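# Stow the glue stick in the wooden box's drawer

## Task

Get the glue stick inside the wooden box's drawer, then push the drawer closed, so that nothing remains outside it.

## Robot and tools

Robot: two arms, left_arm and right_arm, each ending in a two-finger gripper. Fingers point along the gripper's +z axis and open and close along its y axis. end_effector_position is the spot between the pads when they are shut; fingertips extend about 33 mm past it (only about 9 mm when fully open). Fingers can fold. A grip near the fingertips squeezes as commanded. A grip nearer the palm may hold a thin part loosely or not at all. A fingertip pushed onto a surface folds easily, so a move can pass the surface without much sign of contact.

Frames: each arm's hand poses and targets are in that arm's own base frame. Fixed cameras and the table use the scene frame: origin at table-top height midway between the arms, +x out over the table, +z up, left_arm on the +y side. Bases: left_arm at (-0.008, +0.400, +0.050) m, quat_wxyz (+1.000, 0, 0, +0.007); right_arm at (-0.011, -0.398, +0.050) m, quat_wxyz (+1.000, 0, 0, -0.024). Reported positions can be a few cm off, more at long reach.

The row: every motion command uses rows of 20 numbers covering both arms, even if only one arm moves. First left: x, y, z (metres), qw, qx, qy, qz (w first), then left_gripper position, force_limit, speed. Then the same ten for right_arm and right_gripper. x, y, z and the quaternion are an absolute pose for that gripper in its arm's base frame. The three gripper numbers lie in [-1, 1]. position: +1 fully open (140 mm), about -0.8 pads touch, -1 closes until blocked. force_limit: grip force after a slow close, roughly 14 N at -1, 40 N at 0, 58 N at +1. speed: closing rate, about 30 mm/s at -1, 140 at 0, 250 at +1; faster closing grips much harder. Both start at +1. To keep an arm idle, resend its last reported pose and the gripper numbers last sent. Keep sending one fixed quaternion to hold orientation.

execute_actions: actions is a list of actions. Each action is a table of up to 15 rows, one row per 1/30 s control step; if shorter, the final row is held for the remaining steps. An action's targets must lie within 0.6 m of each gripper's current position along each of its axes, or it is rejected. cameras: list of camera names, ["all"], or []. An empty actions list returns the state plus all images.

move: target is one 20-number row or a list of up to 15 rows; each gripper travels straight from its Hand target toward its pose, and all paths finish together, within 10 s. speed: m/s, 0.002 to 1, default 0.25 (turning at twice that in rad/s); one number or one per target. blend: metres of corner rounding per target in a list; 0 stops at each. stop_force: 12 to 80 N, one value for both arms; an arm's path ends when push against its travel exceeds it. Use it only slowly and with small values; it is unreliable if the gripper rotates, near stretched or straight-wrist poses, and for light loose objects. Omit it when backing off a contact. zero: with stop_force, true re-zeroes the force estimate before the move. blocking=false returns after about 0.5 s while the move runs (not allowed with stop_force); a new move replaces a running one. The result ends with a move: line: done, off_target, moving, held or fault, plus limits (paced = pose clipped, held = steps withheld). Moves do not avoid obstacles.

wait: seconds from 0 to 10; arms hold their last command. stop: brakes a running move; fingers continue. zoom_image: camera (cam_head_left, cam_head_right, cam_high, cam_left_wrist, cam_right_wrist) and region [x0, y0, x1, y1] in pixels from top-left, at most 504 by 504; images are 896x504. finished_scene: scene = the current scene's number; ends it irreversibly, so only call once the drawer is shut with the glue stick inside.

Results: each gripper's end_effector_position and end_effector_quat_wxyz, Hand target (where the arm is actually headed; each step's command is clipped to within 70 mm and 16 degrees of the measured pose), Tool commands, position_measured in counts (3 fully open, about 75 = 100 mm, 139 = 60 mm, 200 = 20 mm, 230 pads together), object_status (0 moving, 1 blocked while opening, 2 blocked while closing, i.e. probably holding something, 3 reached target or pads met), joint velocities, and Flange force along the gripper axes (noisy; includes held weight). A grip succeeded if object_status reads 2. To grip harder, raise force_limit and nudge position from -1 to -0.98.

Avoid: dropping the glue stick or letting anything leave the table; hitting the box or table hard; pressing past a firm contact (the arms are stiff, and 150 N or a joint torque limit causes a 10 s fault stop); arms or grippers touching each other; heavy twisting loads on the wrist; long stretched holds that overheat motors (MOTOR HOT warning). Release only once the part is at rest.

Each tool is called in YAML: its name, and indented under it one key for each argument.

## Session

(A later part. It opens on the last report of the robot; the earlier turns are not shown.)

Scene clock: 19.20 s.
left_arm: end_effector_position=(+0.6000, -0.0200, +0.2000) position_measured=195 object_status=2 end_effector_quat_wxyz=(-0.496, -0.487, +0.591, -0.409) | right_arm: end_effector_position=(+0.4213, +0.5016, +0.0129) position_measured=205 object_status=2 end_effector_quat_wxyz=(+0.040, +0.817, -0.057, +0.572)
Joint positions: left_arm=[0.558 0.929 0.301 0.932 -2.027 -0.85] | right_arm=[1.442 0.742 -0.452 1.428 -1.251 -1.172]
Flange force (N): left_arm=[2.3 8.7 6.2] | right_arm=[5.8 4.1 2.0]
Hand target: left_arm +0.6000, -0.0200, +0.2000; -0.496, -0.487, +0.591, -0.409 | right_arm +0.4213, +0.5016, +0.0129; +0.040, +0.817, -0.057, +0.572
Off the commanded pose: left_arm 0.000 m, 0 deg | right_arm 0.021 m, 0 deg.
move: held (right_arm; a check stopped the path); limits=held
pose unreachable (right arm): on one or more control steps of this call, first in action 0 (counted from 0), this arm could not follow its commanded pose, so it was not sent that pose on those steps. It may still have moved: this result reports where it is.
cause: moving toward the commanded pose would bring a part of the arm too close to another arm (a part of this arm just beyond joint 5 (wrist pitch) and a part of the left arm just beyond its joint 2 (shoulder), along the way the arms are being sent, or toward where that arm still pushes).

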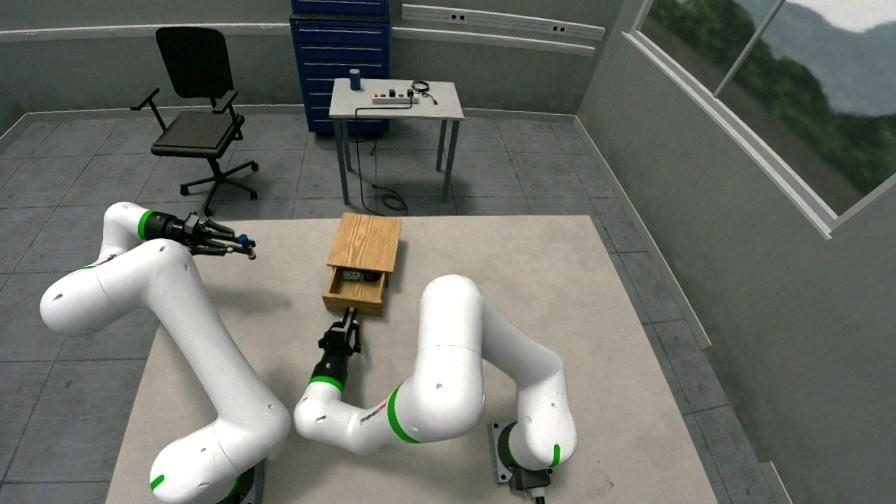

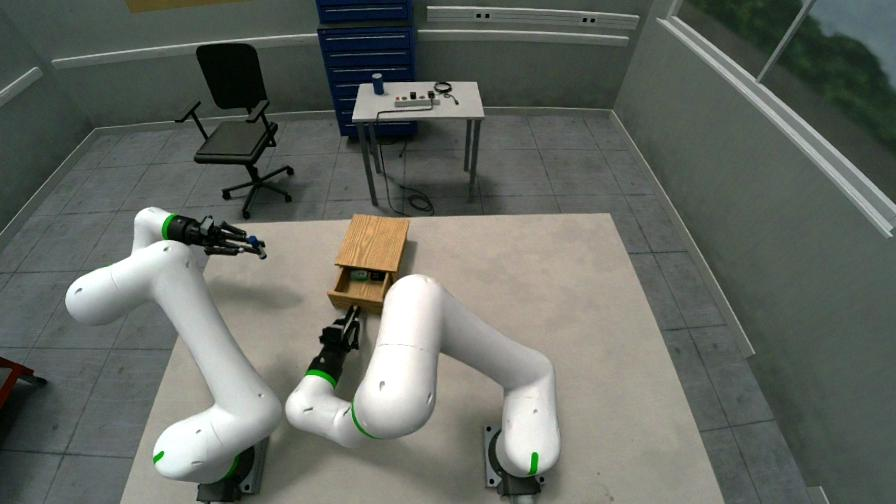

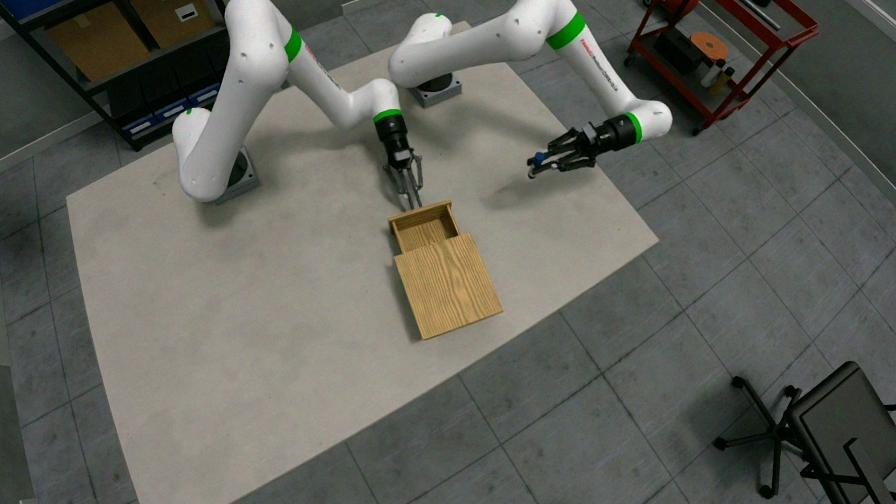

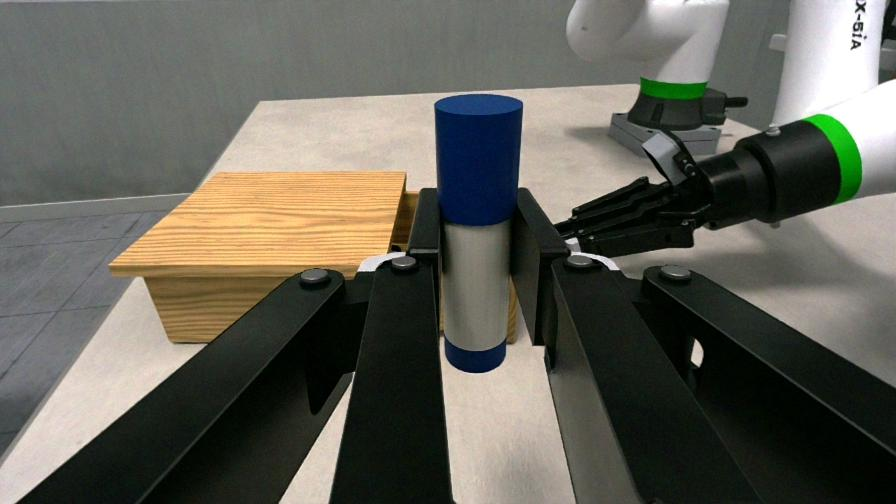

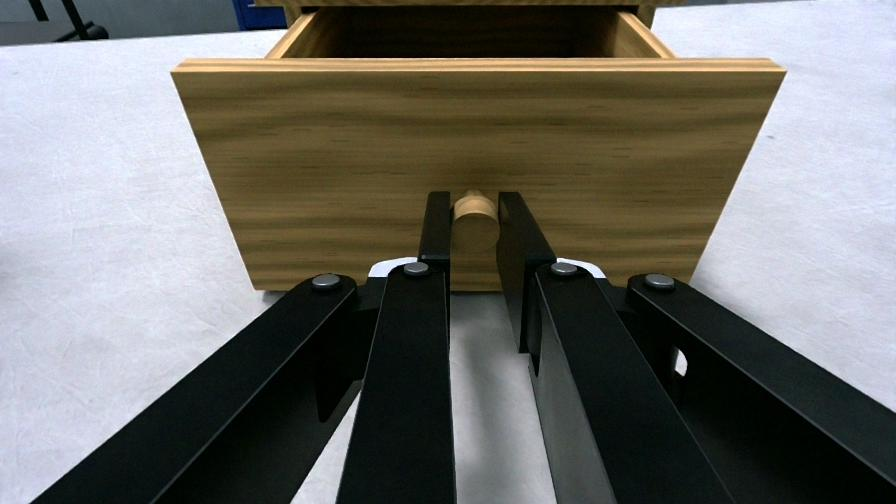

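move:
  target:
    - [0.57,0.12,0.26,0.496,0.4873,-0.591,0.4089,-1.0,-0.6,-1,0.4213,0.5016,0.0129,0.04,0.8172,-0.0572,0.5722,-1,-0.2,-1]
    - [0.57,0.12,0.26,0.496,0.4873,-0.591,0.4089,-1.0,-0.6,-1,0.3970,0.5050,0.0129,0.04,0.8172,-0.0572,0.5722,-1,-0.2,-1]
  speed: [0.2,0.06]
  cameras: ["cam_right_wrist","cam_high","cam_head_left","cam_left_wrist"]

Scene clock: 21.60 s.
left_arm: end_effector_position=(+0.5700, +0.1200, +0.2600) position_measured=195 object_status=2 end_effector_quat_wxyz=(-0.496, -0.487, +0.591, -0.409) | right_arm: end_effector_position=(+0.3970, +0.5050, +0.0129) position_measured=205 object_status=2 end_effector_quat_wxyz=(+0.040, +0.817, -0.057, +0.572)
Joint positions: left_arm=[0.733 1.02 0.611 0.898 -2.282 -0.754] | right_arm=[1.498 0.743 -0.449 1.376 -1.272 -1.174]
Flange force (N): left_arm=[1.8 10.3 11.1] | right_arm=[5.5 3.7 3.2]
Hand target: left_arm +0.5700, +0.1200, +0.2600; -0.496, -0.487, +0.591, -0.409 | right_arm +0.3970, +0.5050, +0.0129; +0.040, +0.817, -0.057, +0.572
Off the commanded pose: left_arm 0.000 m, 0 deg | right_arm 0.000 m, 0 deg.
move: done
Images, in order (width x height): cam_head_left 896x504, cam_high 896x504, cam_left_wrist 896x504, cam_right_wrist 896x504.

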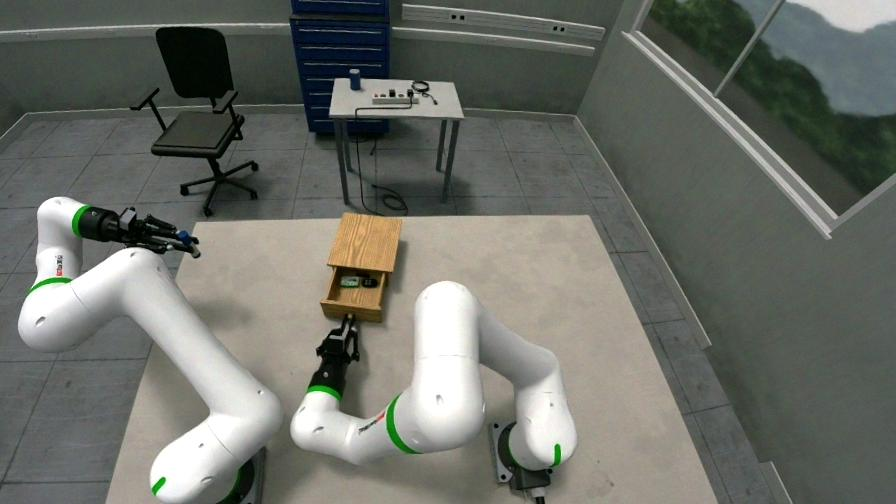

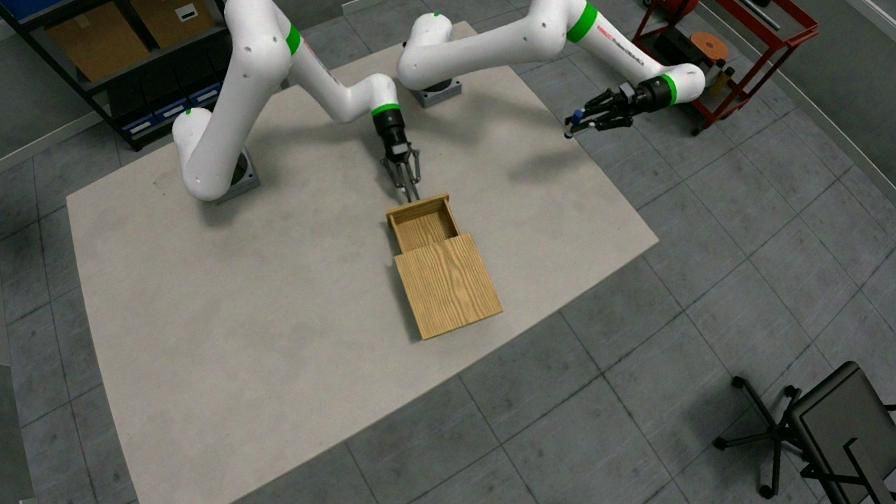

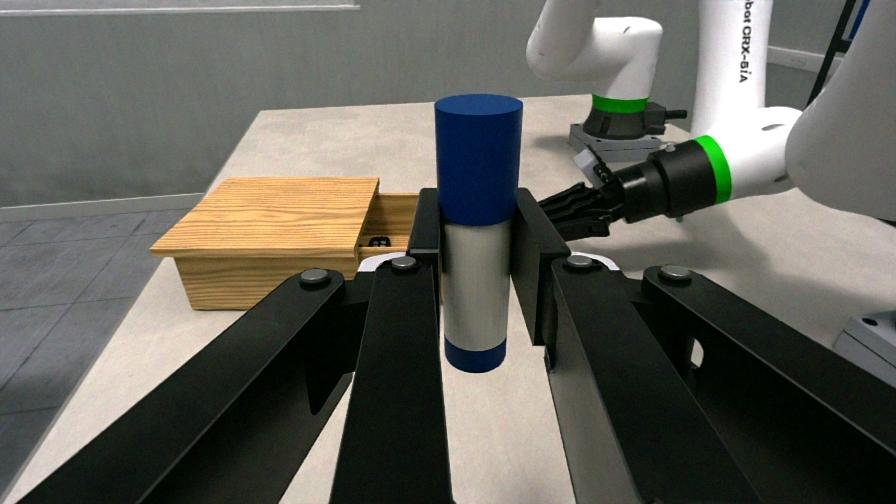

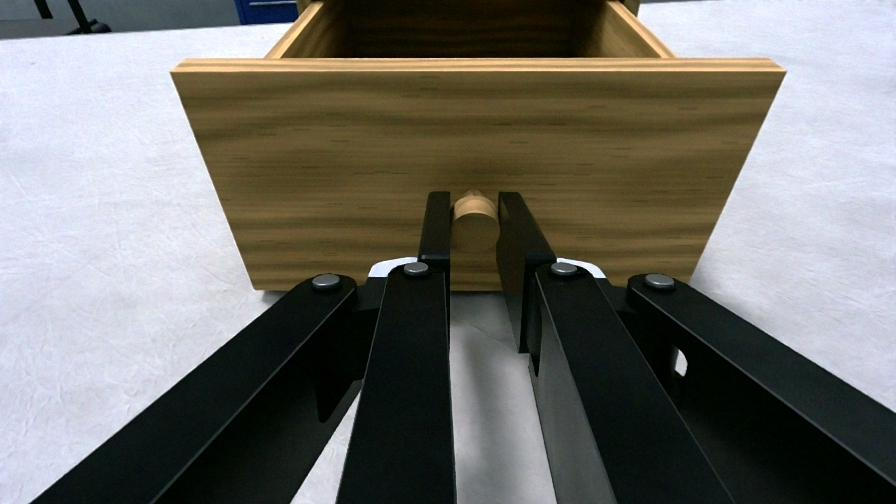

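move:
  target:
    - [0.57,0.12,0.26,0.496,0.4873,-0.591,0.4089,-1.0,-0.6,-1,0.3970,0.5050,0.0129,0.04,0.8172,-0.0572,0.5722,-0.1,-0.2,-0.5]
    - [0.57,0.12,0.26,0.496,0.4873,-0.591,0.4089,-1.0,-0.6,-1,0.352,0.5113,0.0129,0.04,0.8172,-0.0572,0.5722,-0.1,-0.2,-0.5]
    - [0.57,0.12,0.26,0.496,0.4873,-0.591,0.4089,-1.0,-0.6,-1,0.355,0.48,0.12,0.04,0.8172,-0.0572,0.5722,-0.1,-0.2,-0.5]
    - [0.57,0.12,0.26,0.496,0.4873,-0.591,0.4089,-1.0,-0.6,-1,0.42,0.2,0.26,0.0575,0.9027,-0.0568,0.4222,-0.1,-0.2,-0.5]
  speed: [0.1,0.1,0.2,0.25]
  blend: [0,0.01,0.03,0]
  cameras: ["cam_right_wrist","cam_high","cam_head_left"]

Scene clock: 25.40 s.
left_arm: end_effector_position=(+0.5700, +0.1200, +0.2600) position_measured=195 object_status=2 end_effector_quat_wxyz=(-0.496, -0.487, +0.591, -0.409) | right_arm: end_effector_position=(+0.4200, +0.2000, +0.2600) position_measured=141 object_status=3 end_effector_quat_wxyz=(+0.058, +0.903, -0.057, +0.422)
Joint positions: left_arm=[0.733 1.02 0.611 0.898 -2.282 -0.754] | right_arm=[1.298 -0.375 -0.796 0.943 -1.253 -0.217]
Flange force (N): left_arm=[1.8 10.0 11.0] | right_arm=[5.0 2.4 2.9]
Hand target: left_arm +0.5700, +0.1200, +0.2600; -0.496, -0.487, +0.591, -0.409 | right_arm +0.4200, +0.2000, +0.2600; +0.058, +0.903, -0.057, +0.422
Off the commanded pose: left_arm 0.000 m, 0 deg | right_arm 0.000 m, 0 deg.
move: done
Images, in order (width x height): cam_head_left 896x504, cam_high 896x504, cam_right_wrist 896x504.

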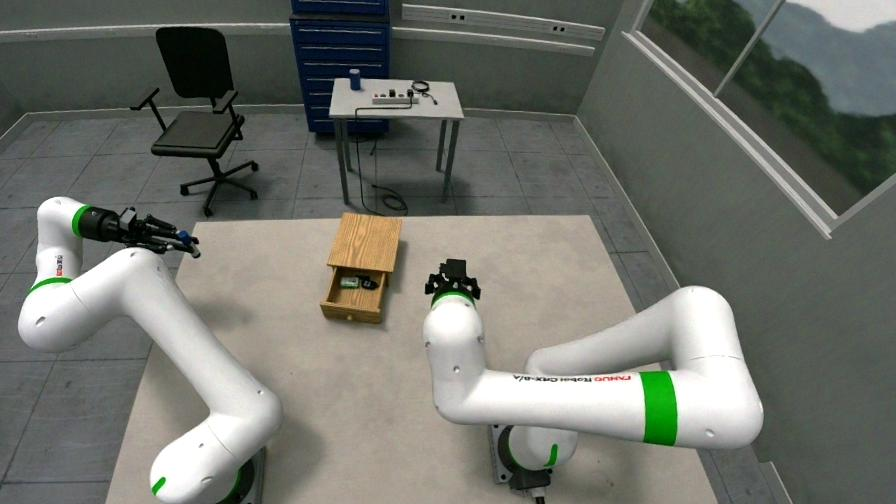

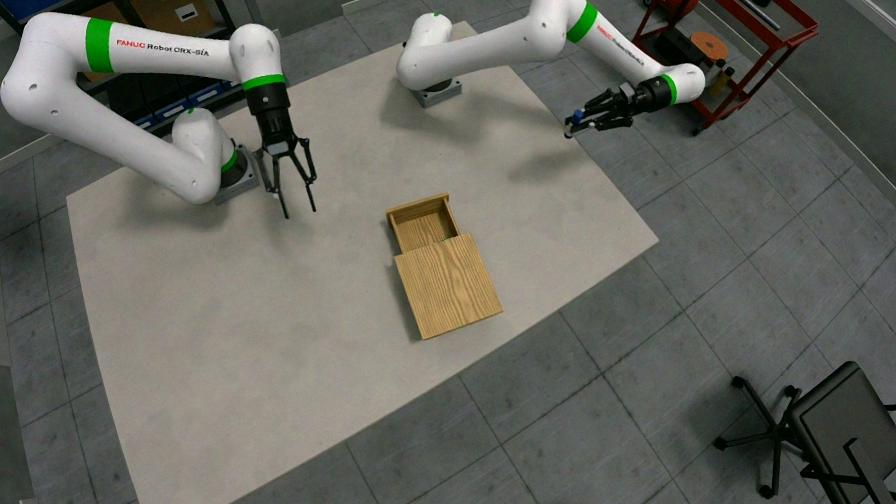

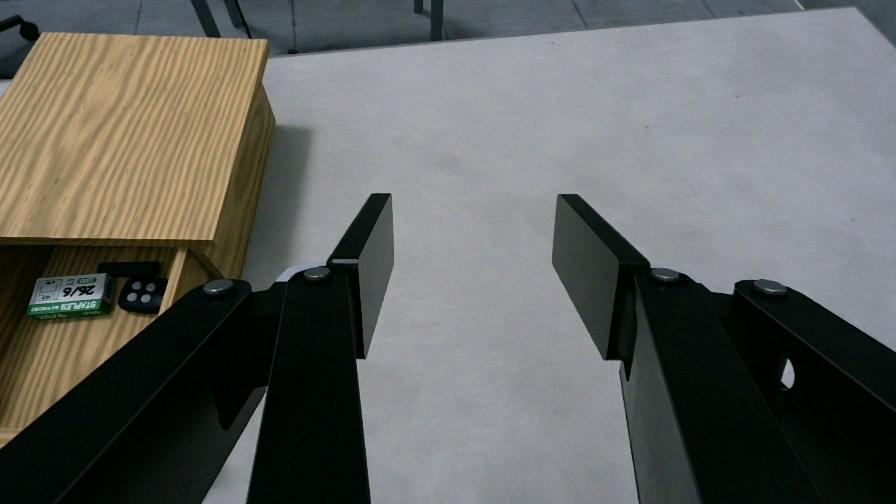

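move:
  target:
    - [0.56,-0.12,0.2,0.496,0.4873,-0.591,0.4089,-1.0,-0.6,-1,0.42,0.2,0.26,0.0575,0.9027,-0.0568,0.4222,-0.1,-0.2,-0.5]
    - [0.505,-0.3566,0.17,-0.0472,0.6315,-0.7729,-0.0386,-1.0,-0.6,-1,0.42,0.2,0.26,0.0575,0.9027,-0.0568,0.4222,-0.1,-0.2,-0.5]
  speed: 0.22
  blend: 0.03
  cameras: ["cam_left_wrist","cam_high","cam_head_left"]

Scene clock: 30.93 s.
left_arm: end_effector_position=(+0.5050, -0.3566, +0.1700) position_measured=195 object_status=2 end_effector_quat_wxyz=(+0.047, -0.632, +0.773, +0.039) | right_arm: end_effector_position=(+0.4200, +0.2000, +0.2600) position_measured=141 object_status=3 end_effector_quat_wxyz=(+0.058, +0.903, -0.057, +0.422)
Joint positions: left_arm=[-0.473 0.493 0.476 -0.118 -1.587 0.272] | right_arm=[1.298 -0.375 -0.796 0.943 -1.253 -0.217]
Flange force (N): left_arm=[-4.1 8.9 2.6] | right_arm=[5.1 1.8 3.4]
Hand target: left_arm +0.5050, -0.3566, +0.1700; +0.047, -0.632, +0.773, +0.039 | right_arm +0.4200, +0.2000, +0.2600; +0.058, +0.903, -0.057, +0.422
Off the commanded pose: left_arm 0.000 m, 0 deg | right_arm 0.000 m, 0 deg.
move: done
Images, in order (width x height): cam_head_left 896x504, cam_high 896x504, cam_left_wrist 896x504.

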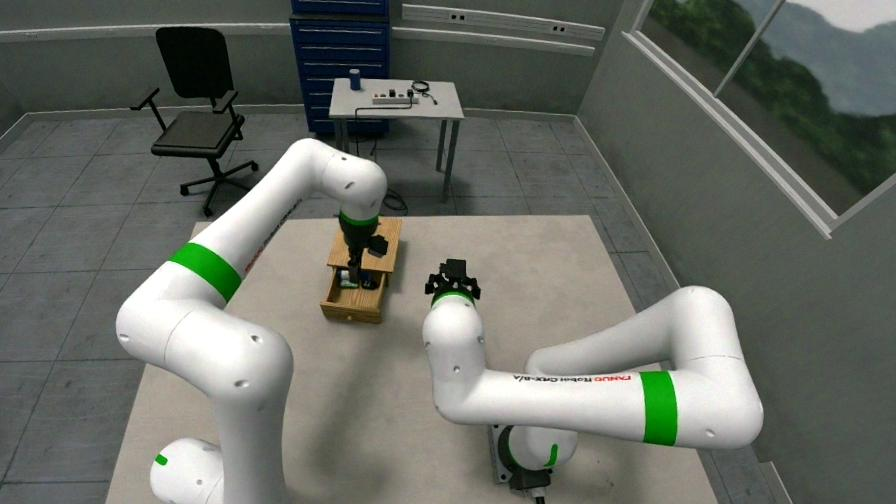

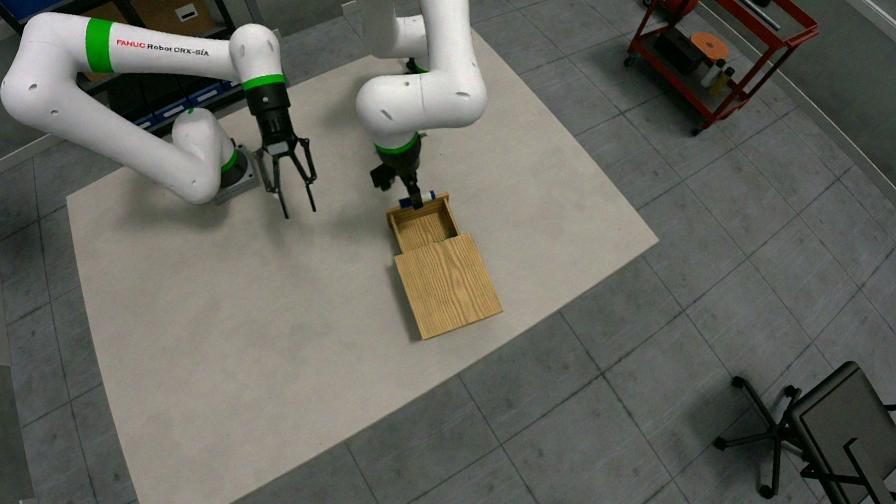

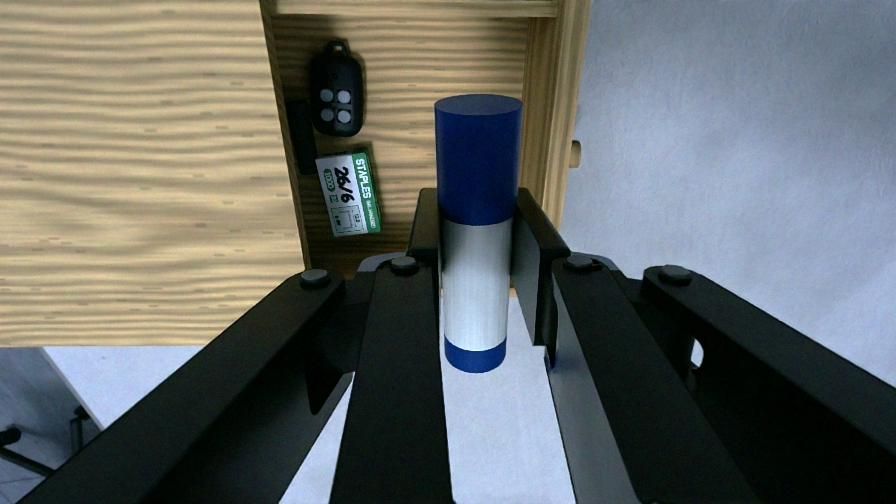

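move:
  target:
    - [0.5115,-0.358,0.15,-0.0472,0.6315,-0.7729,-0.0386,-1.0,-0.6,-1,0.42,0.2,0.26,0.0575,0.9027,-0.0568,0.4222,-0.1,-0.2,-0.5]
    - [0.5115,-0.358,0.06,-0.0472,0.6315,-0.7729,-0.0386,-1.0,-0.6,-1,0.42,0.2,0.26,0.0575,0.9027,-0.0568,0.4222,-0.1,-0.2,-0.5]
  speed: 0.12
  blend: 0.01
  cameras: ["cam_left_wrist","cam_high"]

zoom_image:
  camera: "cam_high"
  region: [360, 130, 520, 290]

Scene clock: 32.67 s.
left_arm: end_effector_position=(+0.5115, -0.3580, +0.0600) position_measured=195 object_status=2 end_effector_quat_wxyz=(+0.047, -0.632, +0.773, +0.039) | right_arm: end_effector_position=(+0.4200, +0.2000, +0.2600) position_measured=141 object_status=3 end_effector_quat_wxyz=(+0.058, +0.903, -0.057, +0.422)
Joint positions: left_arm=[-0.47 0.556 0.311 -0.12 -1.36 0.297] | right_arm=[1.298 -0.375 -0.796 0.943 -1.253 -0.217]
Flange force (N): left_arm=[-3.8 6.5 1.0] | right_arm=[5.0 1.2 3.5]
Hand target: left_arm +0.5115, -0.3580, +0.0600; +0.047, -0.632, +0.773, +0.039 | right_arm +0.4200, +0.2000, +0.2600; +0.058, +0.903, -0.057, +0.422
Off the commanded pose: left_arm 0.000 m, 0 deg | right_arm 0.000 m, 0 deg.
move: done
Images, in order (width x height): cam_high 896x504, cam_left_wrist 896x504.

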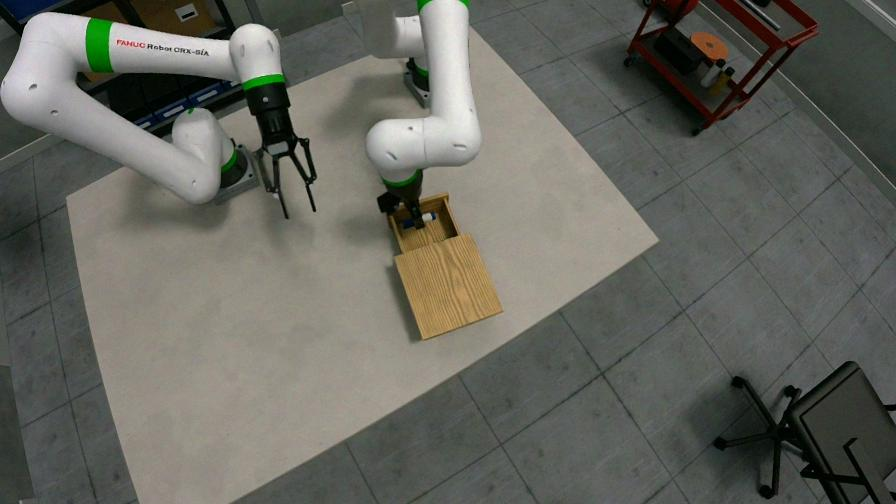

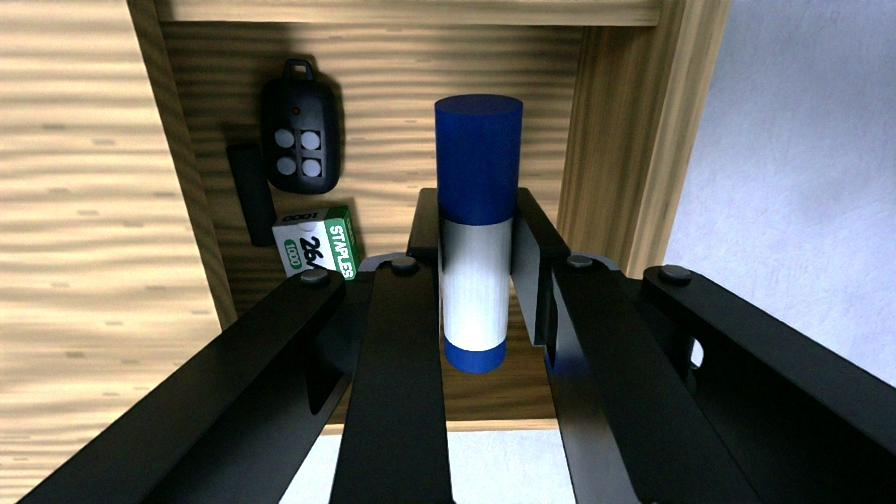

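Scaled by 3.150 from the camera's 896x504 image, which has a finer 1280x720 frame.

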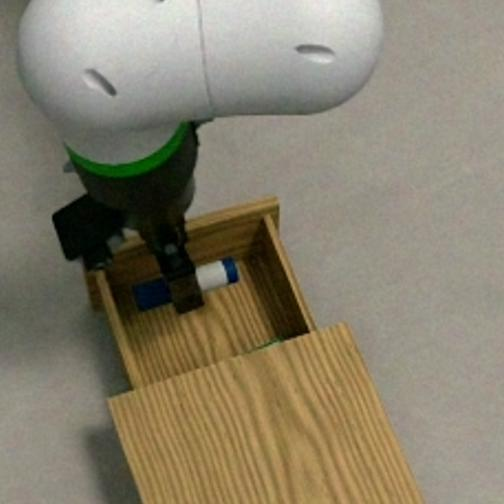

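move:
  target: [0.5115,-0.358,0.022,-0.0472,0.6315,-0.7729,-0.0386,-1.0,-0.6,-1,0.42,0.2,0.26,0.0575,0.9027,-0.0568,0.4222,-0.1,-0.2,-0.5]
  speed: 0.06

move:
  target: [0.5115,-0.358,-0.003,-0.0472,0.6315,-0.7729,-0.0386,-1.0,-0.6,-1,0.42,0.2,0.26,0.0575,0.9027,-0.0568,0.4222,-0.1,-0.2,-0.5]
  speed: 0.012
  stop_force: 12
  cameras: ["cam_left_wrist","cam_high"]

zoom_image:
  camera: "cam_high"
  region: [360, 130, 520, 290]

Scene clock: 33.80 s.
left_arm: end_effector_position=(+0.5115, -0.3580, +0.0220) position_measured=195 object_status=2 end_effector_quat_wxyz=(+0.047, -0.632, +0.773, +0.039) | right_arm: end_effector_position=(+0.4200, +0.2000, +0.2600) position_measured=141 object_status=3 end_effector_quat_wxyz=(+0.058, +0.903, -0.057, +0.422)
Joint positions: left_arm=[-0.47 0.586 0.265 -0.123 -1.285 0.307] | right_arm=[1.298 -0.375 -0.796 0.943 -1.253 -0.217]
Flange force (N): left_arm=[-4.1 8.3 0.1] | right_arm=[5.3 1.0 3.4]
Hand target: left_arm +0.5115, -0.3580, +0.0220; +0.047, -0.632, +0.773, +0.039 | right_arm +0.4200, +0.2000, +0.2600; +0.058, +0.903, -0.057, +0.422
Off the commanded pose: left_arm 0.000 m, 0 deg | right_arm 0.000 m, 0 deg.
move: done

Scene clock: 36.40 s.
left_arm: end_effector_position=(+0.5116, -0.3580, -0.0020) position_measured=195 object_status=2 end_effector_quat_wxyz=(+0.047, -0.632, +0.773, +0.038) | right_arm: end_effector_position=(+0.4200, +0.2000, +0.2600) position_measured=141 object_status=3 end_effector_quat_wxyz=(+0.058, +0.903, -0.057, +0.422)
Joint positions: left_arm=[-0.471 0.608 0.241 -0.124 -1.238 0.313] | right_arm=[1.298 -0.375 -0.796 0.943 -1.253 -0.217]
Flange force (N): left_arm=[-8.7 6.1 -12.8] | right_arm=[5.1 1.5 3.6]
Hand target: left_arm +0.5116, -0.3580, -0.0020; +0.047, -0.632, +0.773, +0.038 | right_arm +0.4200, +0.2000, +0.2600; +0.058, +0.903, -0.057, +0.422
Off the commanded pose: left_arm 0.001 m, 0 deg | right_arm 0.000 m, 0 deg.
move: contact (left_arm)
Images, in order (width x height): cam_high 896x504, cam_left_wrist 896x504.

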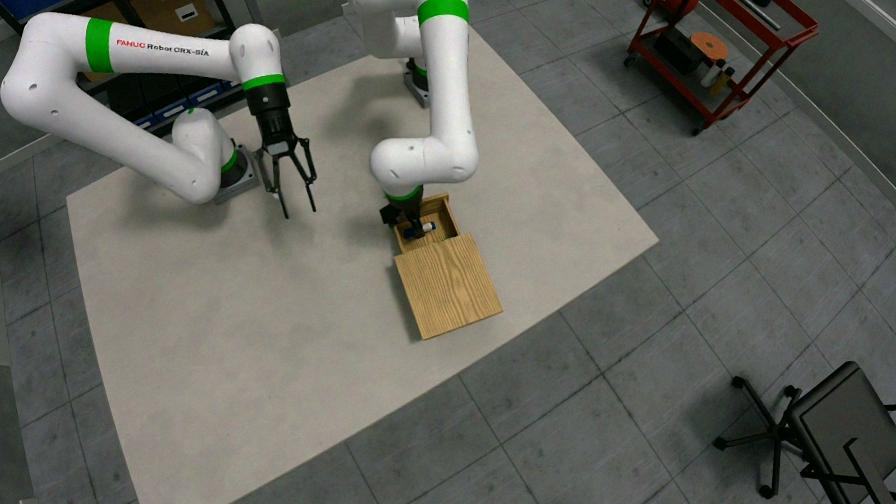

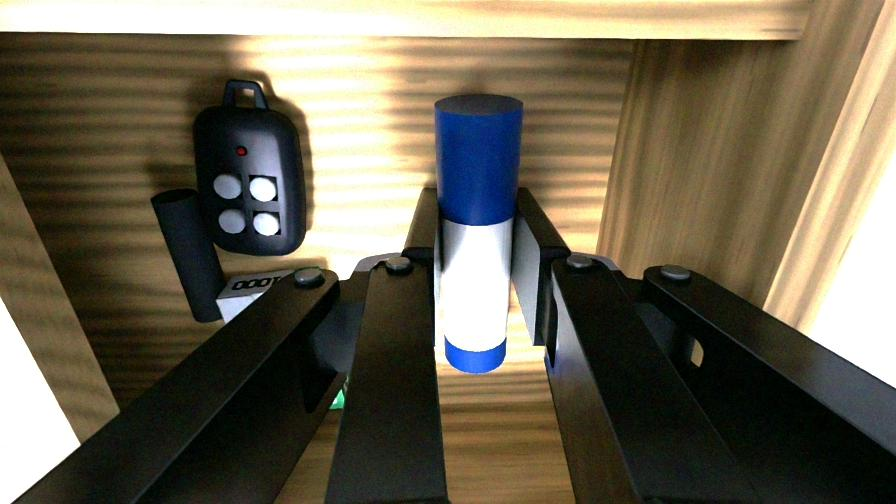

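Scaled by 3.150 from the camera's 896x504 image, which has a finer 1280x720 frame.

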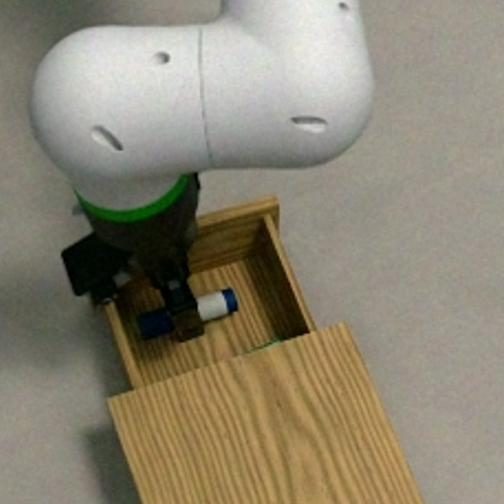

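move:
  target:
    - [0.5116,-0.358,-0.002,-0.0472,0.6315,-0.7729,-0.0386,-0.3,-0.6,-1,0.42,0.2,0.26,0.0575,0.9027,-0.0568,0.4222,-1,-0.9,-0.5]
    - [0.5116,-0.358,0.15,-0.0472,0.6315,-0.7729,-0.0386,-0.3,-0.6,-1,0.42,0.2,0.26,0.0575,0.9027,-0.0568,0.4222,-1,-0.9,-0.5]
    - [0.50,-0.05,0.25,-0.0472,0.6315,-0.7729,-0.0386,-0.3,-0.6,-1,0.42,0.2,0.26,0.0575,0.9027,-0.0568,0.4222,-1,-0.9,-0.5]
  speed: [0.1,0.12,0.25]
  blend: [0,0.02,0]
  cameras: ["all"]

zoom_image:
  camera: "cam_high"
  region: [360, 130, 520, 350]

Scene clock: 40.53 s.
left_arm: end_effector_position=(+0.5000, -0.0500, +0.2500) position_measured=167 object_status=3 end_effector_quat_wxyz=(+0.047, -0.632, +0.773, +0.039) | right_arm: end_effector_position=(+0.4200, +0.2000, +0.2600) position_measured=232 object_status=3 end_effector_quat_wxyz=(+0.058, +0.903, -0.057, +0.422)
Joint positions: left_arm=[0.075 0.13 0.194 -0.117 -1.601 -0.281] | right_arm=[1.298 -0.375 -0.796 0.943 -1.253 -0.217]
Flange force (N): left_arm=[0.2 8.8 4.0] | right_arm=[5.0 1.3 3.4]
Hand target: left_arm +0.5000, -0.0500, +0.2500; +0.047, -0.632, +0.773, +0.039 | right_arm +0.4200, +0.2000, +0.2600; +0.058, +0.903, -0.057, +0.422
Off the commanded pose: left_arm 0.000 m, 0 deg | right_arm 0.000 m, 0 deg.
move: done

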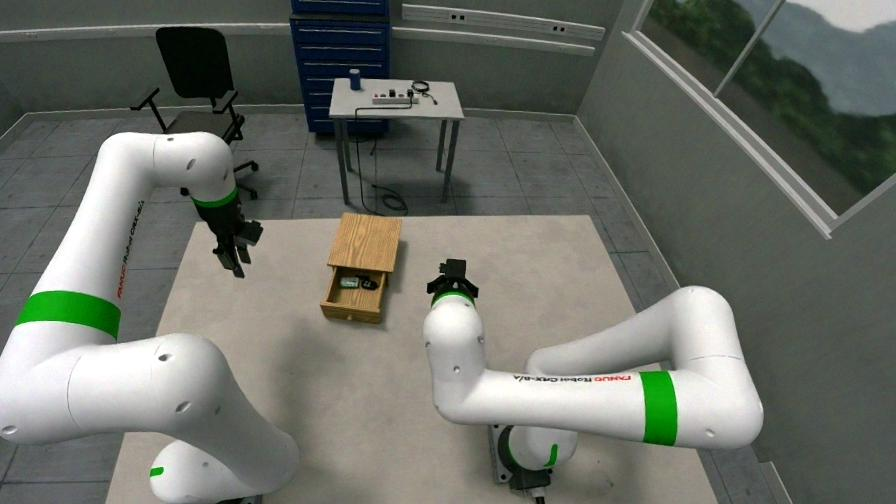

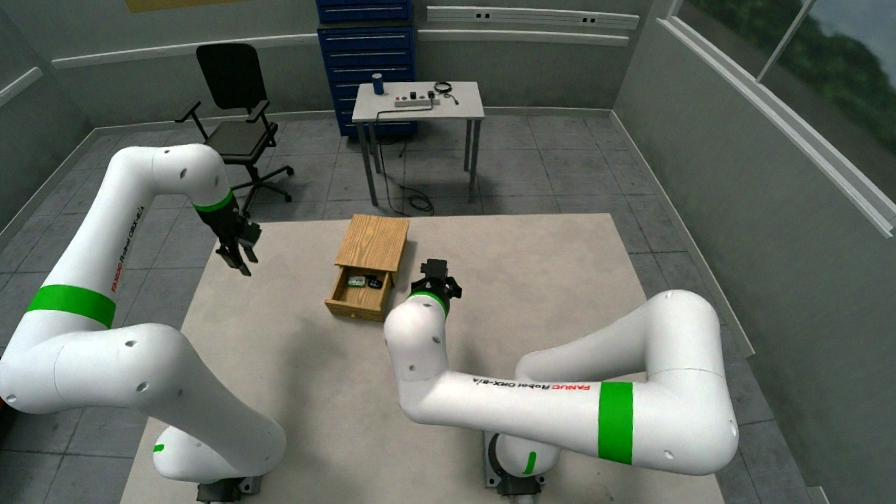

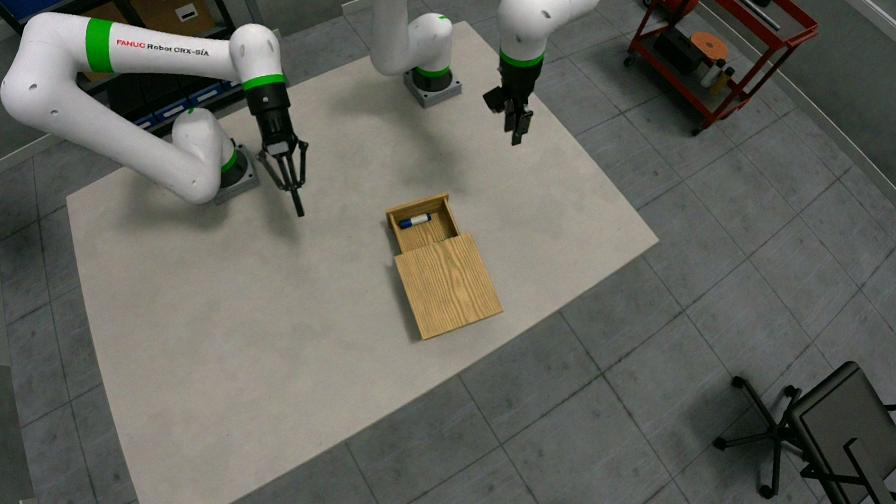

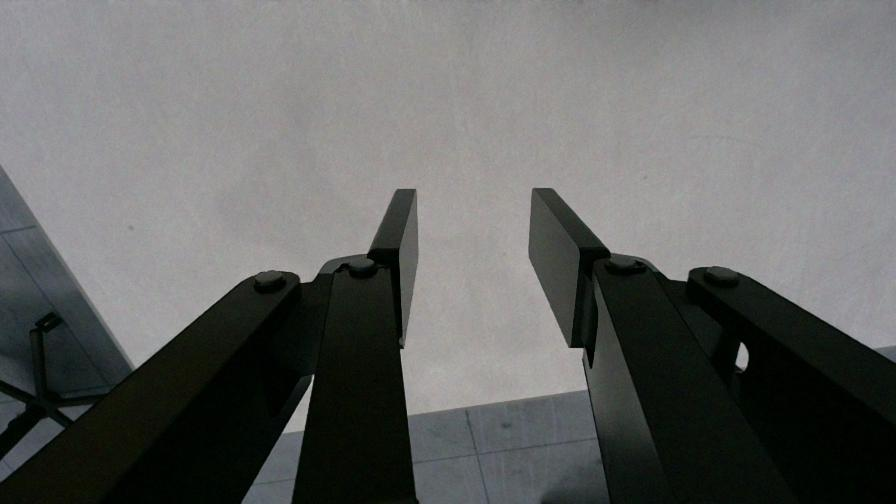

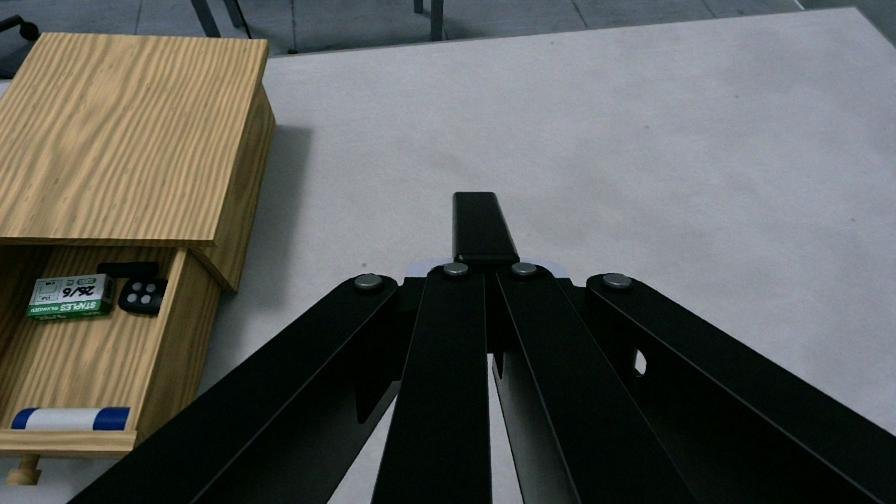

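Scaled by 2.291 from the camera's 896x504 image, which has a finer 1280x720 frame.

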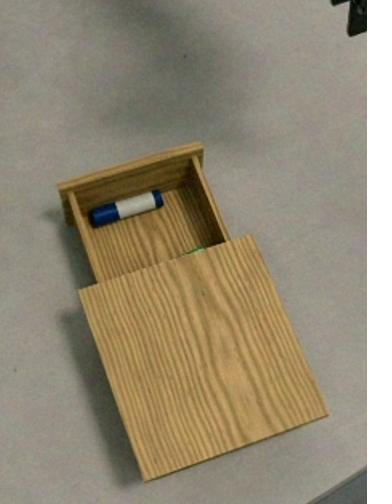

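move:
  target:
    - [0.50,-0.05,0.25,-0.0472,0.6315,-0.7729,-0.0386,-0.3,-0.6,-1,0.352,0.48,0.12,0.04,0.8172,-0.0572,0.5722,-1,-0.9,-0.5]
    - [0.50,-0.05,0.25,-0.0472,0.6315,-0.7729,-0.0386,-0.3,-0.6,-1,0.345,0.5123,0.0129,0.04,0.8172,-0.0572,0.5722,-1,-0.9,-0.5]
  speed: 0.22
  blend: 0.03
  cameras: ["cam_right_wrist","cam_high"]

Scene clock: 42.73 s.
left_arm: end_effector_position=(+0.5000, -0.0500, +0.2500) position_measured=167 object_status=3 end_effector_quat_wxyz=(+0.047, -0.632, +0.773, +0.039) | right_arm: end_effector_position=(+0.3565, +0.4531, +0.1317) position_measured=232 object_status=3 end_effector_quat_wxyz=(+0.040, +0.827, -0.055, +0.558)
Joint positions: left_arm=[0.075 0.13 0.194 -0.117 -1.601 -0.281] | right_arm=[1.602 0.407 -0.594 1.222 -1.337 -0.988]
Flange force (N): left_arm=[0.1 7.5 2.6] | right_arm=[5.8 2.4 3.2]
Hand target: left_arm +0.5000, -0.0500, +0.2500; +0.047, -0.632, +0.773, +0.039 | right_arm +0.3565, +0.4531, +0.1317; +0.040, +0.827, -0.055, +0.558
Off the commanded pose: left_arm 0.000 m, 0 deg | right_arm 0.133 m, 2 deg.
move: held (right_arm; a check stopped the path); path passed 0 of 2 targets; limits=held
pose unreachable (right arm): on one or more control steps of this call, first in action 0 (counted from 0), this arm could not follow its commanded pose, so it was not sent that pose on those steps. It may still have moved: this result reports where it is.
cause: moving toward the commanded pose would bring a part of the arm too close to another arm (a part of this arm just beyond joint 5 (wrist pitch) and a part of the left arm just beyond its joint 2 (shoulder), along the way the arms are being sent, or toward where that arm still pushes).
Images, in order (width x height): cam_high 896x504, cam_right_wrist 896x504.

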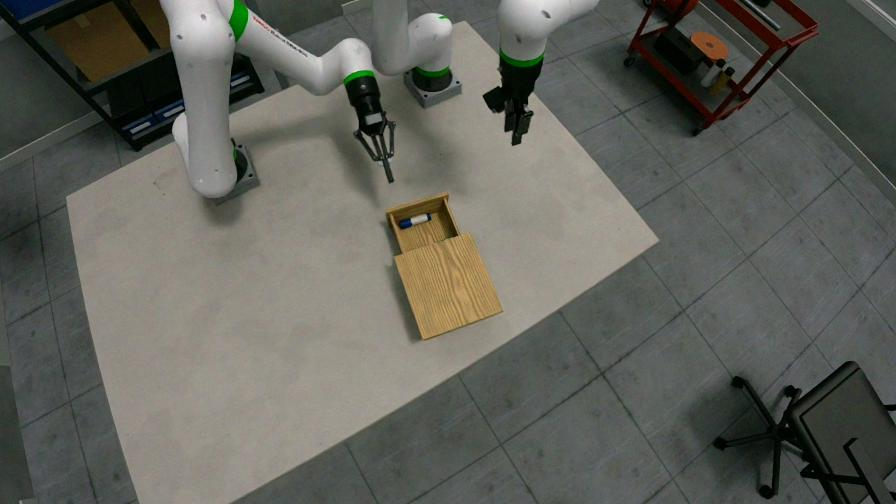

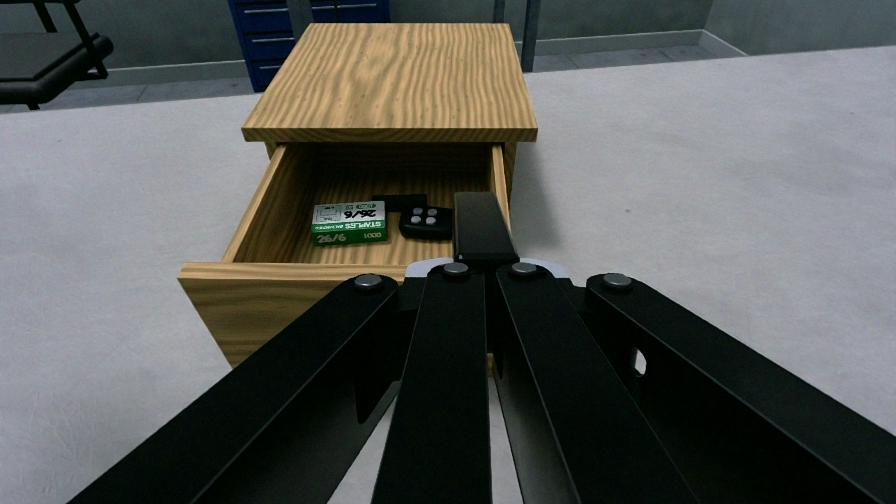

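move:
  target:
    - [0.57,0.12,0.26,0.496,0.4873,-0.591,0.4089,-0.3,-0.6,-1,0.3565,0.4531,0.1317,0.04,0.827,-0.055,0.558,-1,-0.9,-0.5]
    - [0.57,0.12,0.26,0.496,0.4873,-0.591,0.4089,-0.3,-0.6,-1,0.352,0.48,0.1,0.04,0.8172,-0.0572,0.5722,-1,-0.9,-0.5]
    - [0.57,0.12,0.26,0.496,0.4873,-0.591,0.4089,-0.3,-0.6,-1,0.350,0.5116,0.0129,0.04,0.8172,-0.0572,0.5722,-1,-0.9,-0.5]
  speed: 0.25
  blend: [0,0.02,0]
  cameras: ["cam_right_wrist","cam_high"]

Scene clock: 47.27 s.
left_arm: end_effector_position=(+0.5700, +0.1200, +0.2600) position_measured=167 object_status=3 end_effector_quat_wxyz=(-0.496, -0.487, +0.591, -0.409) | right_arm: end_effector_position=(+0.3500, +0.5116, +0.0128) position_measured=232 object_status=3 end_effector_quat_wxyz=(+0.040, +0.817, -0.057, +0.572)
Joint positions: left_arm=[0.733 1.02 0.611 0.898 -2.282 -0.754] | right_arm=[1.606 0.748 -0.433 1.276 -1.313 -1.174]
Flange force (N): left_arm=[1.9 10.0 11.1] | right_arm=[7.6 4.0 2.6]
Hand target: left_arm +0.5700, +0.1200, +0.2600; -0.496, -0.487, +0.591, -0.409 | right_arm +0.3500, +0.5116, +0.0129; +0.040, +0.817, -0.057, +0.572
Off the commanded pose: left_arm 0.000 m, 0 deg | right_arm 0.000 m, 0 deg.
move: done
Images, in order (width x height): cam_high 896x504, cam_right_wrist 896x504.

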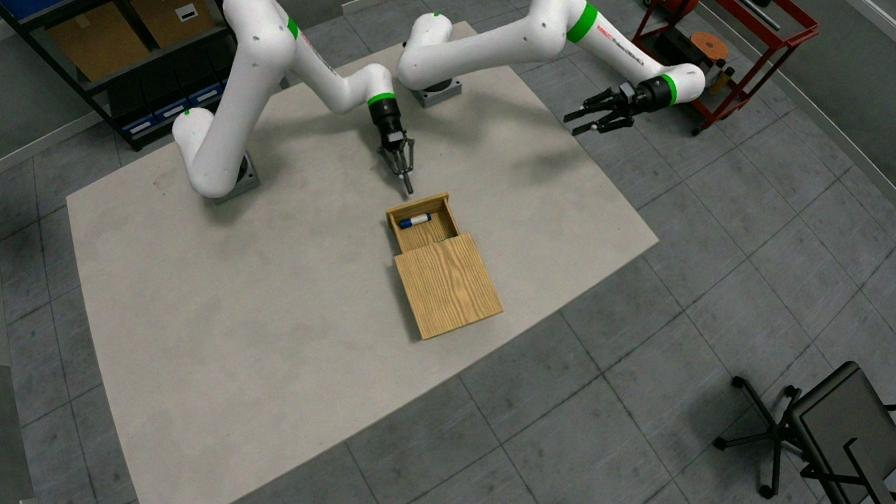

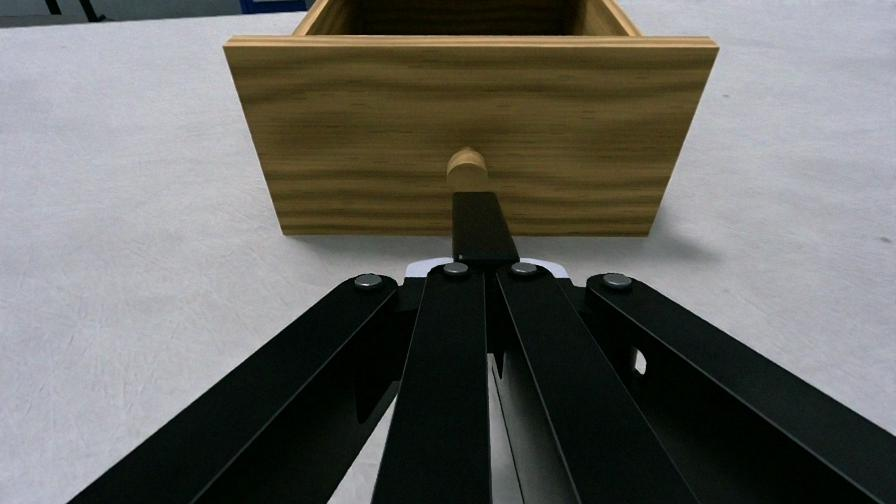

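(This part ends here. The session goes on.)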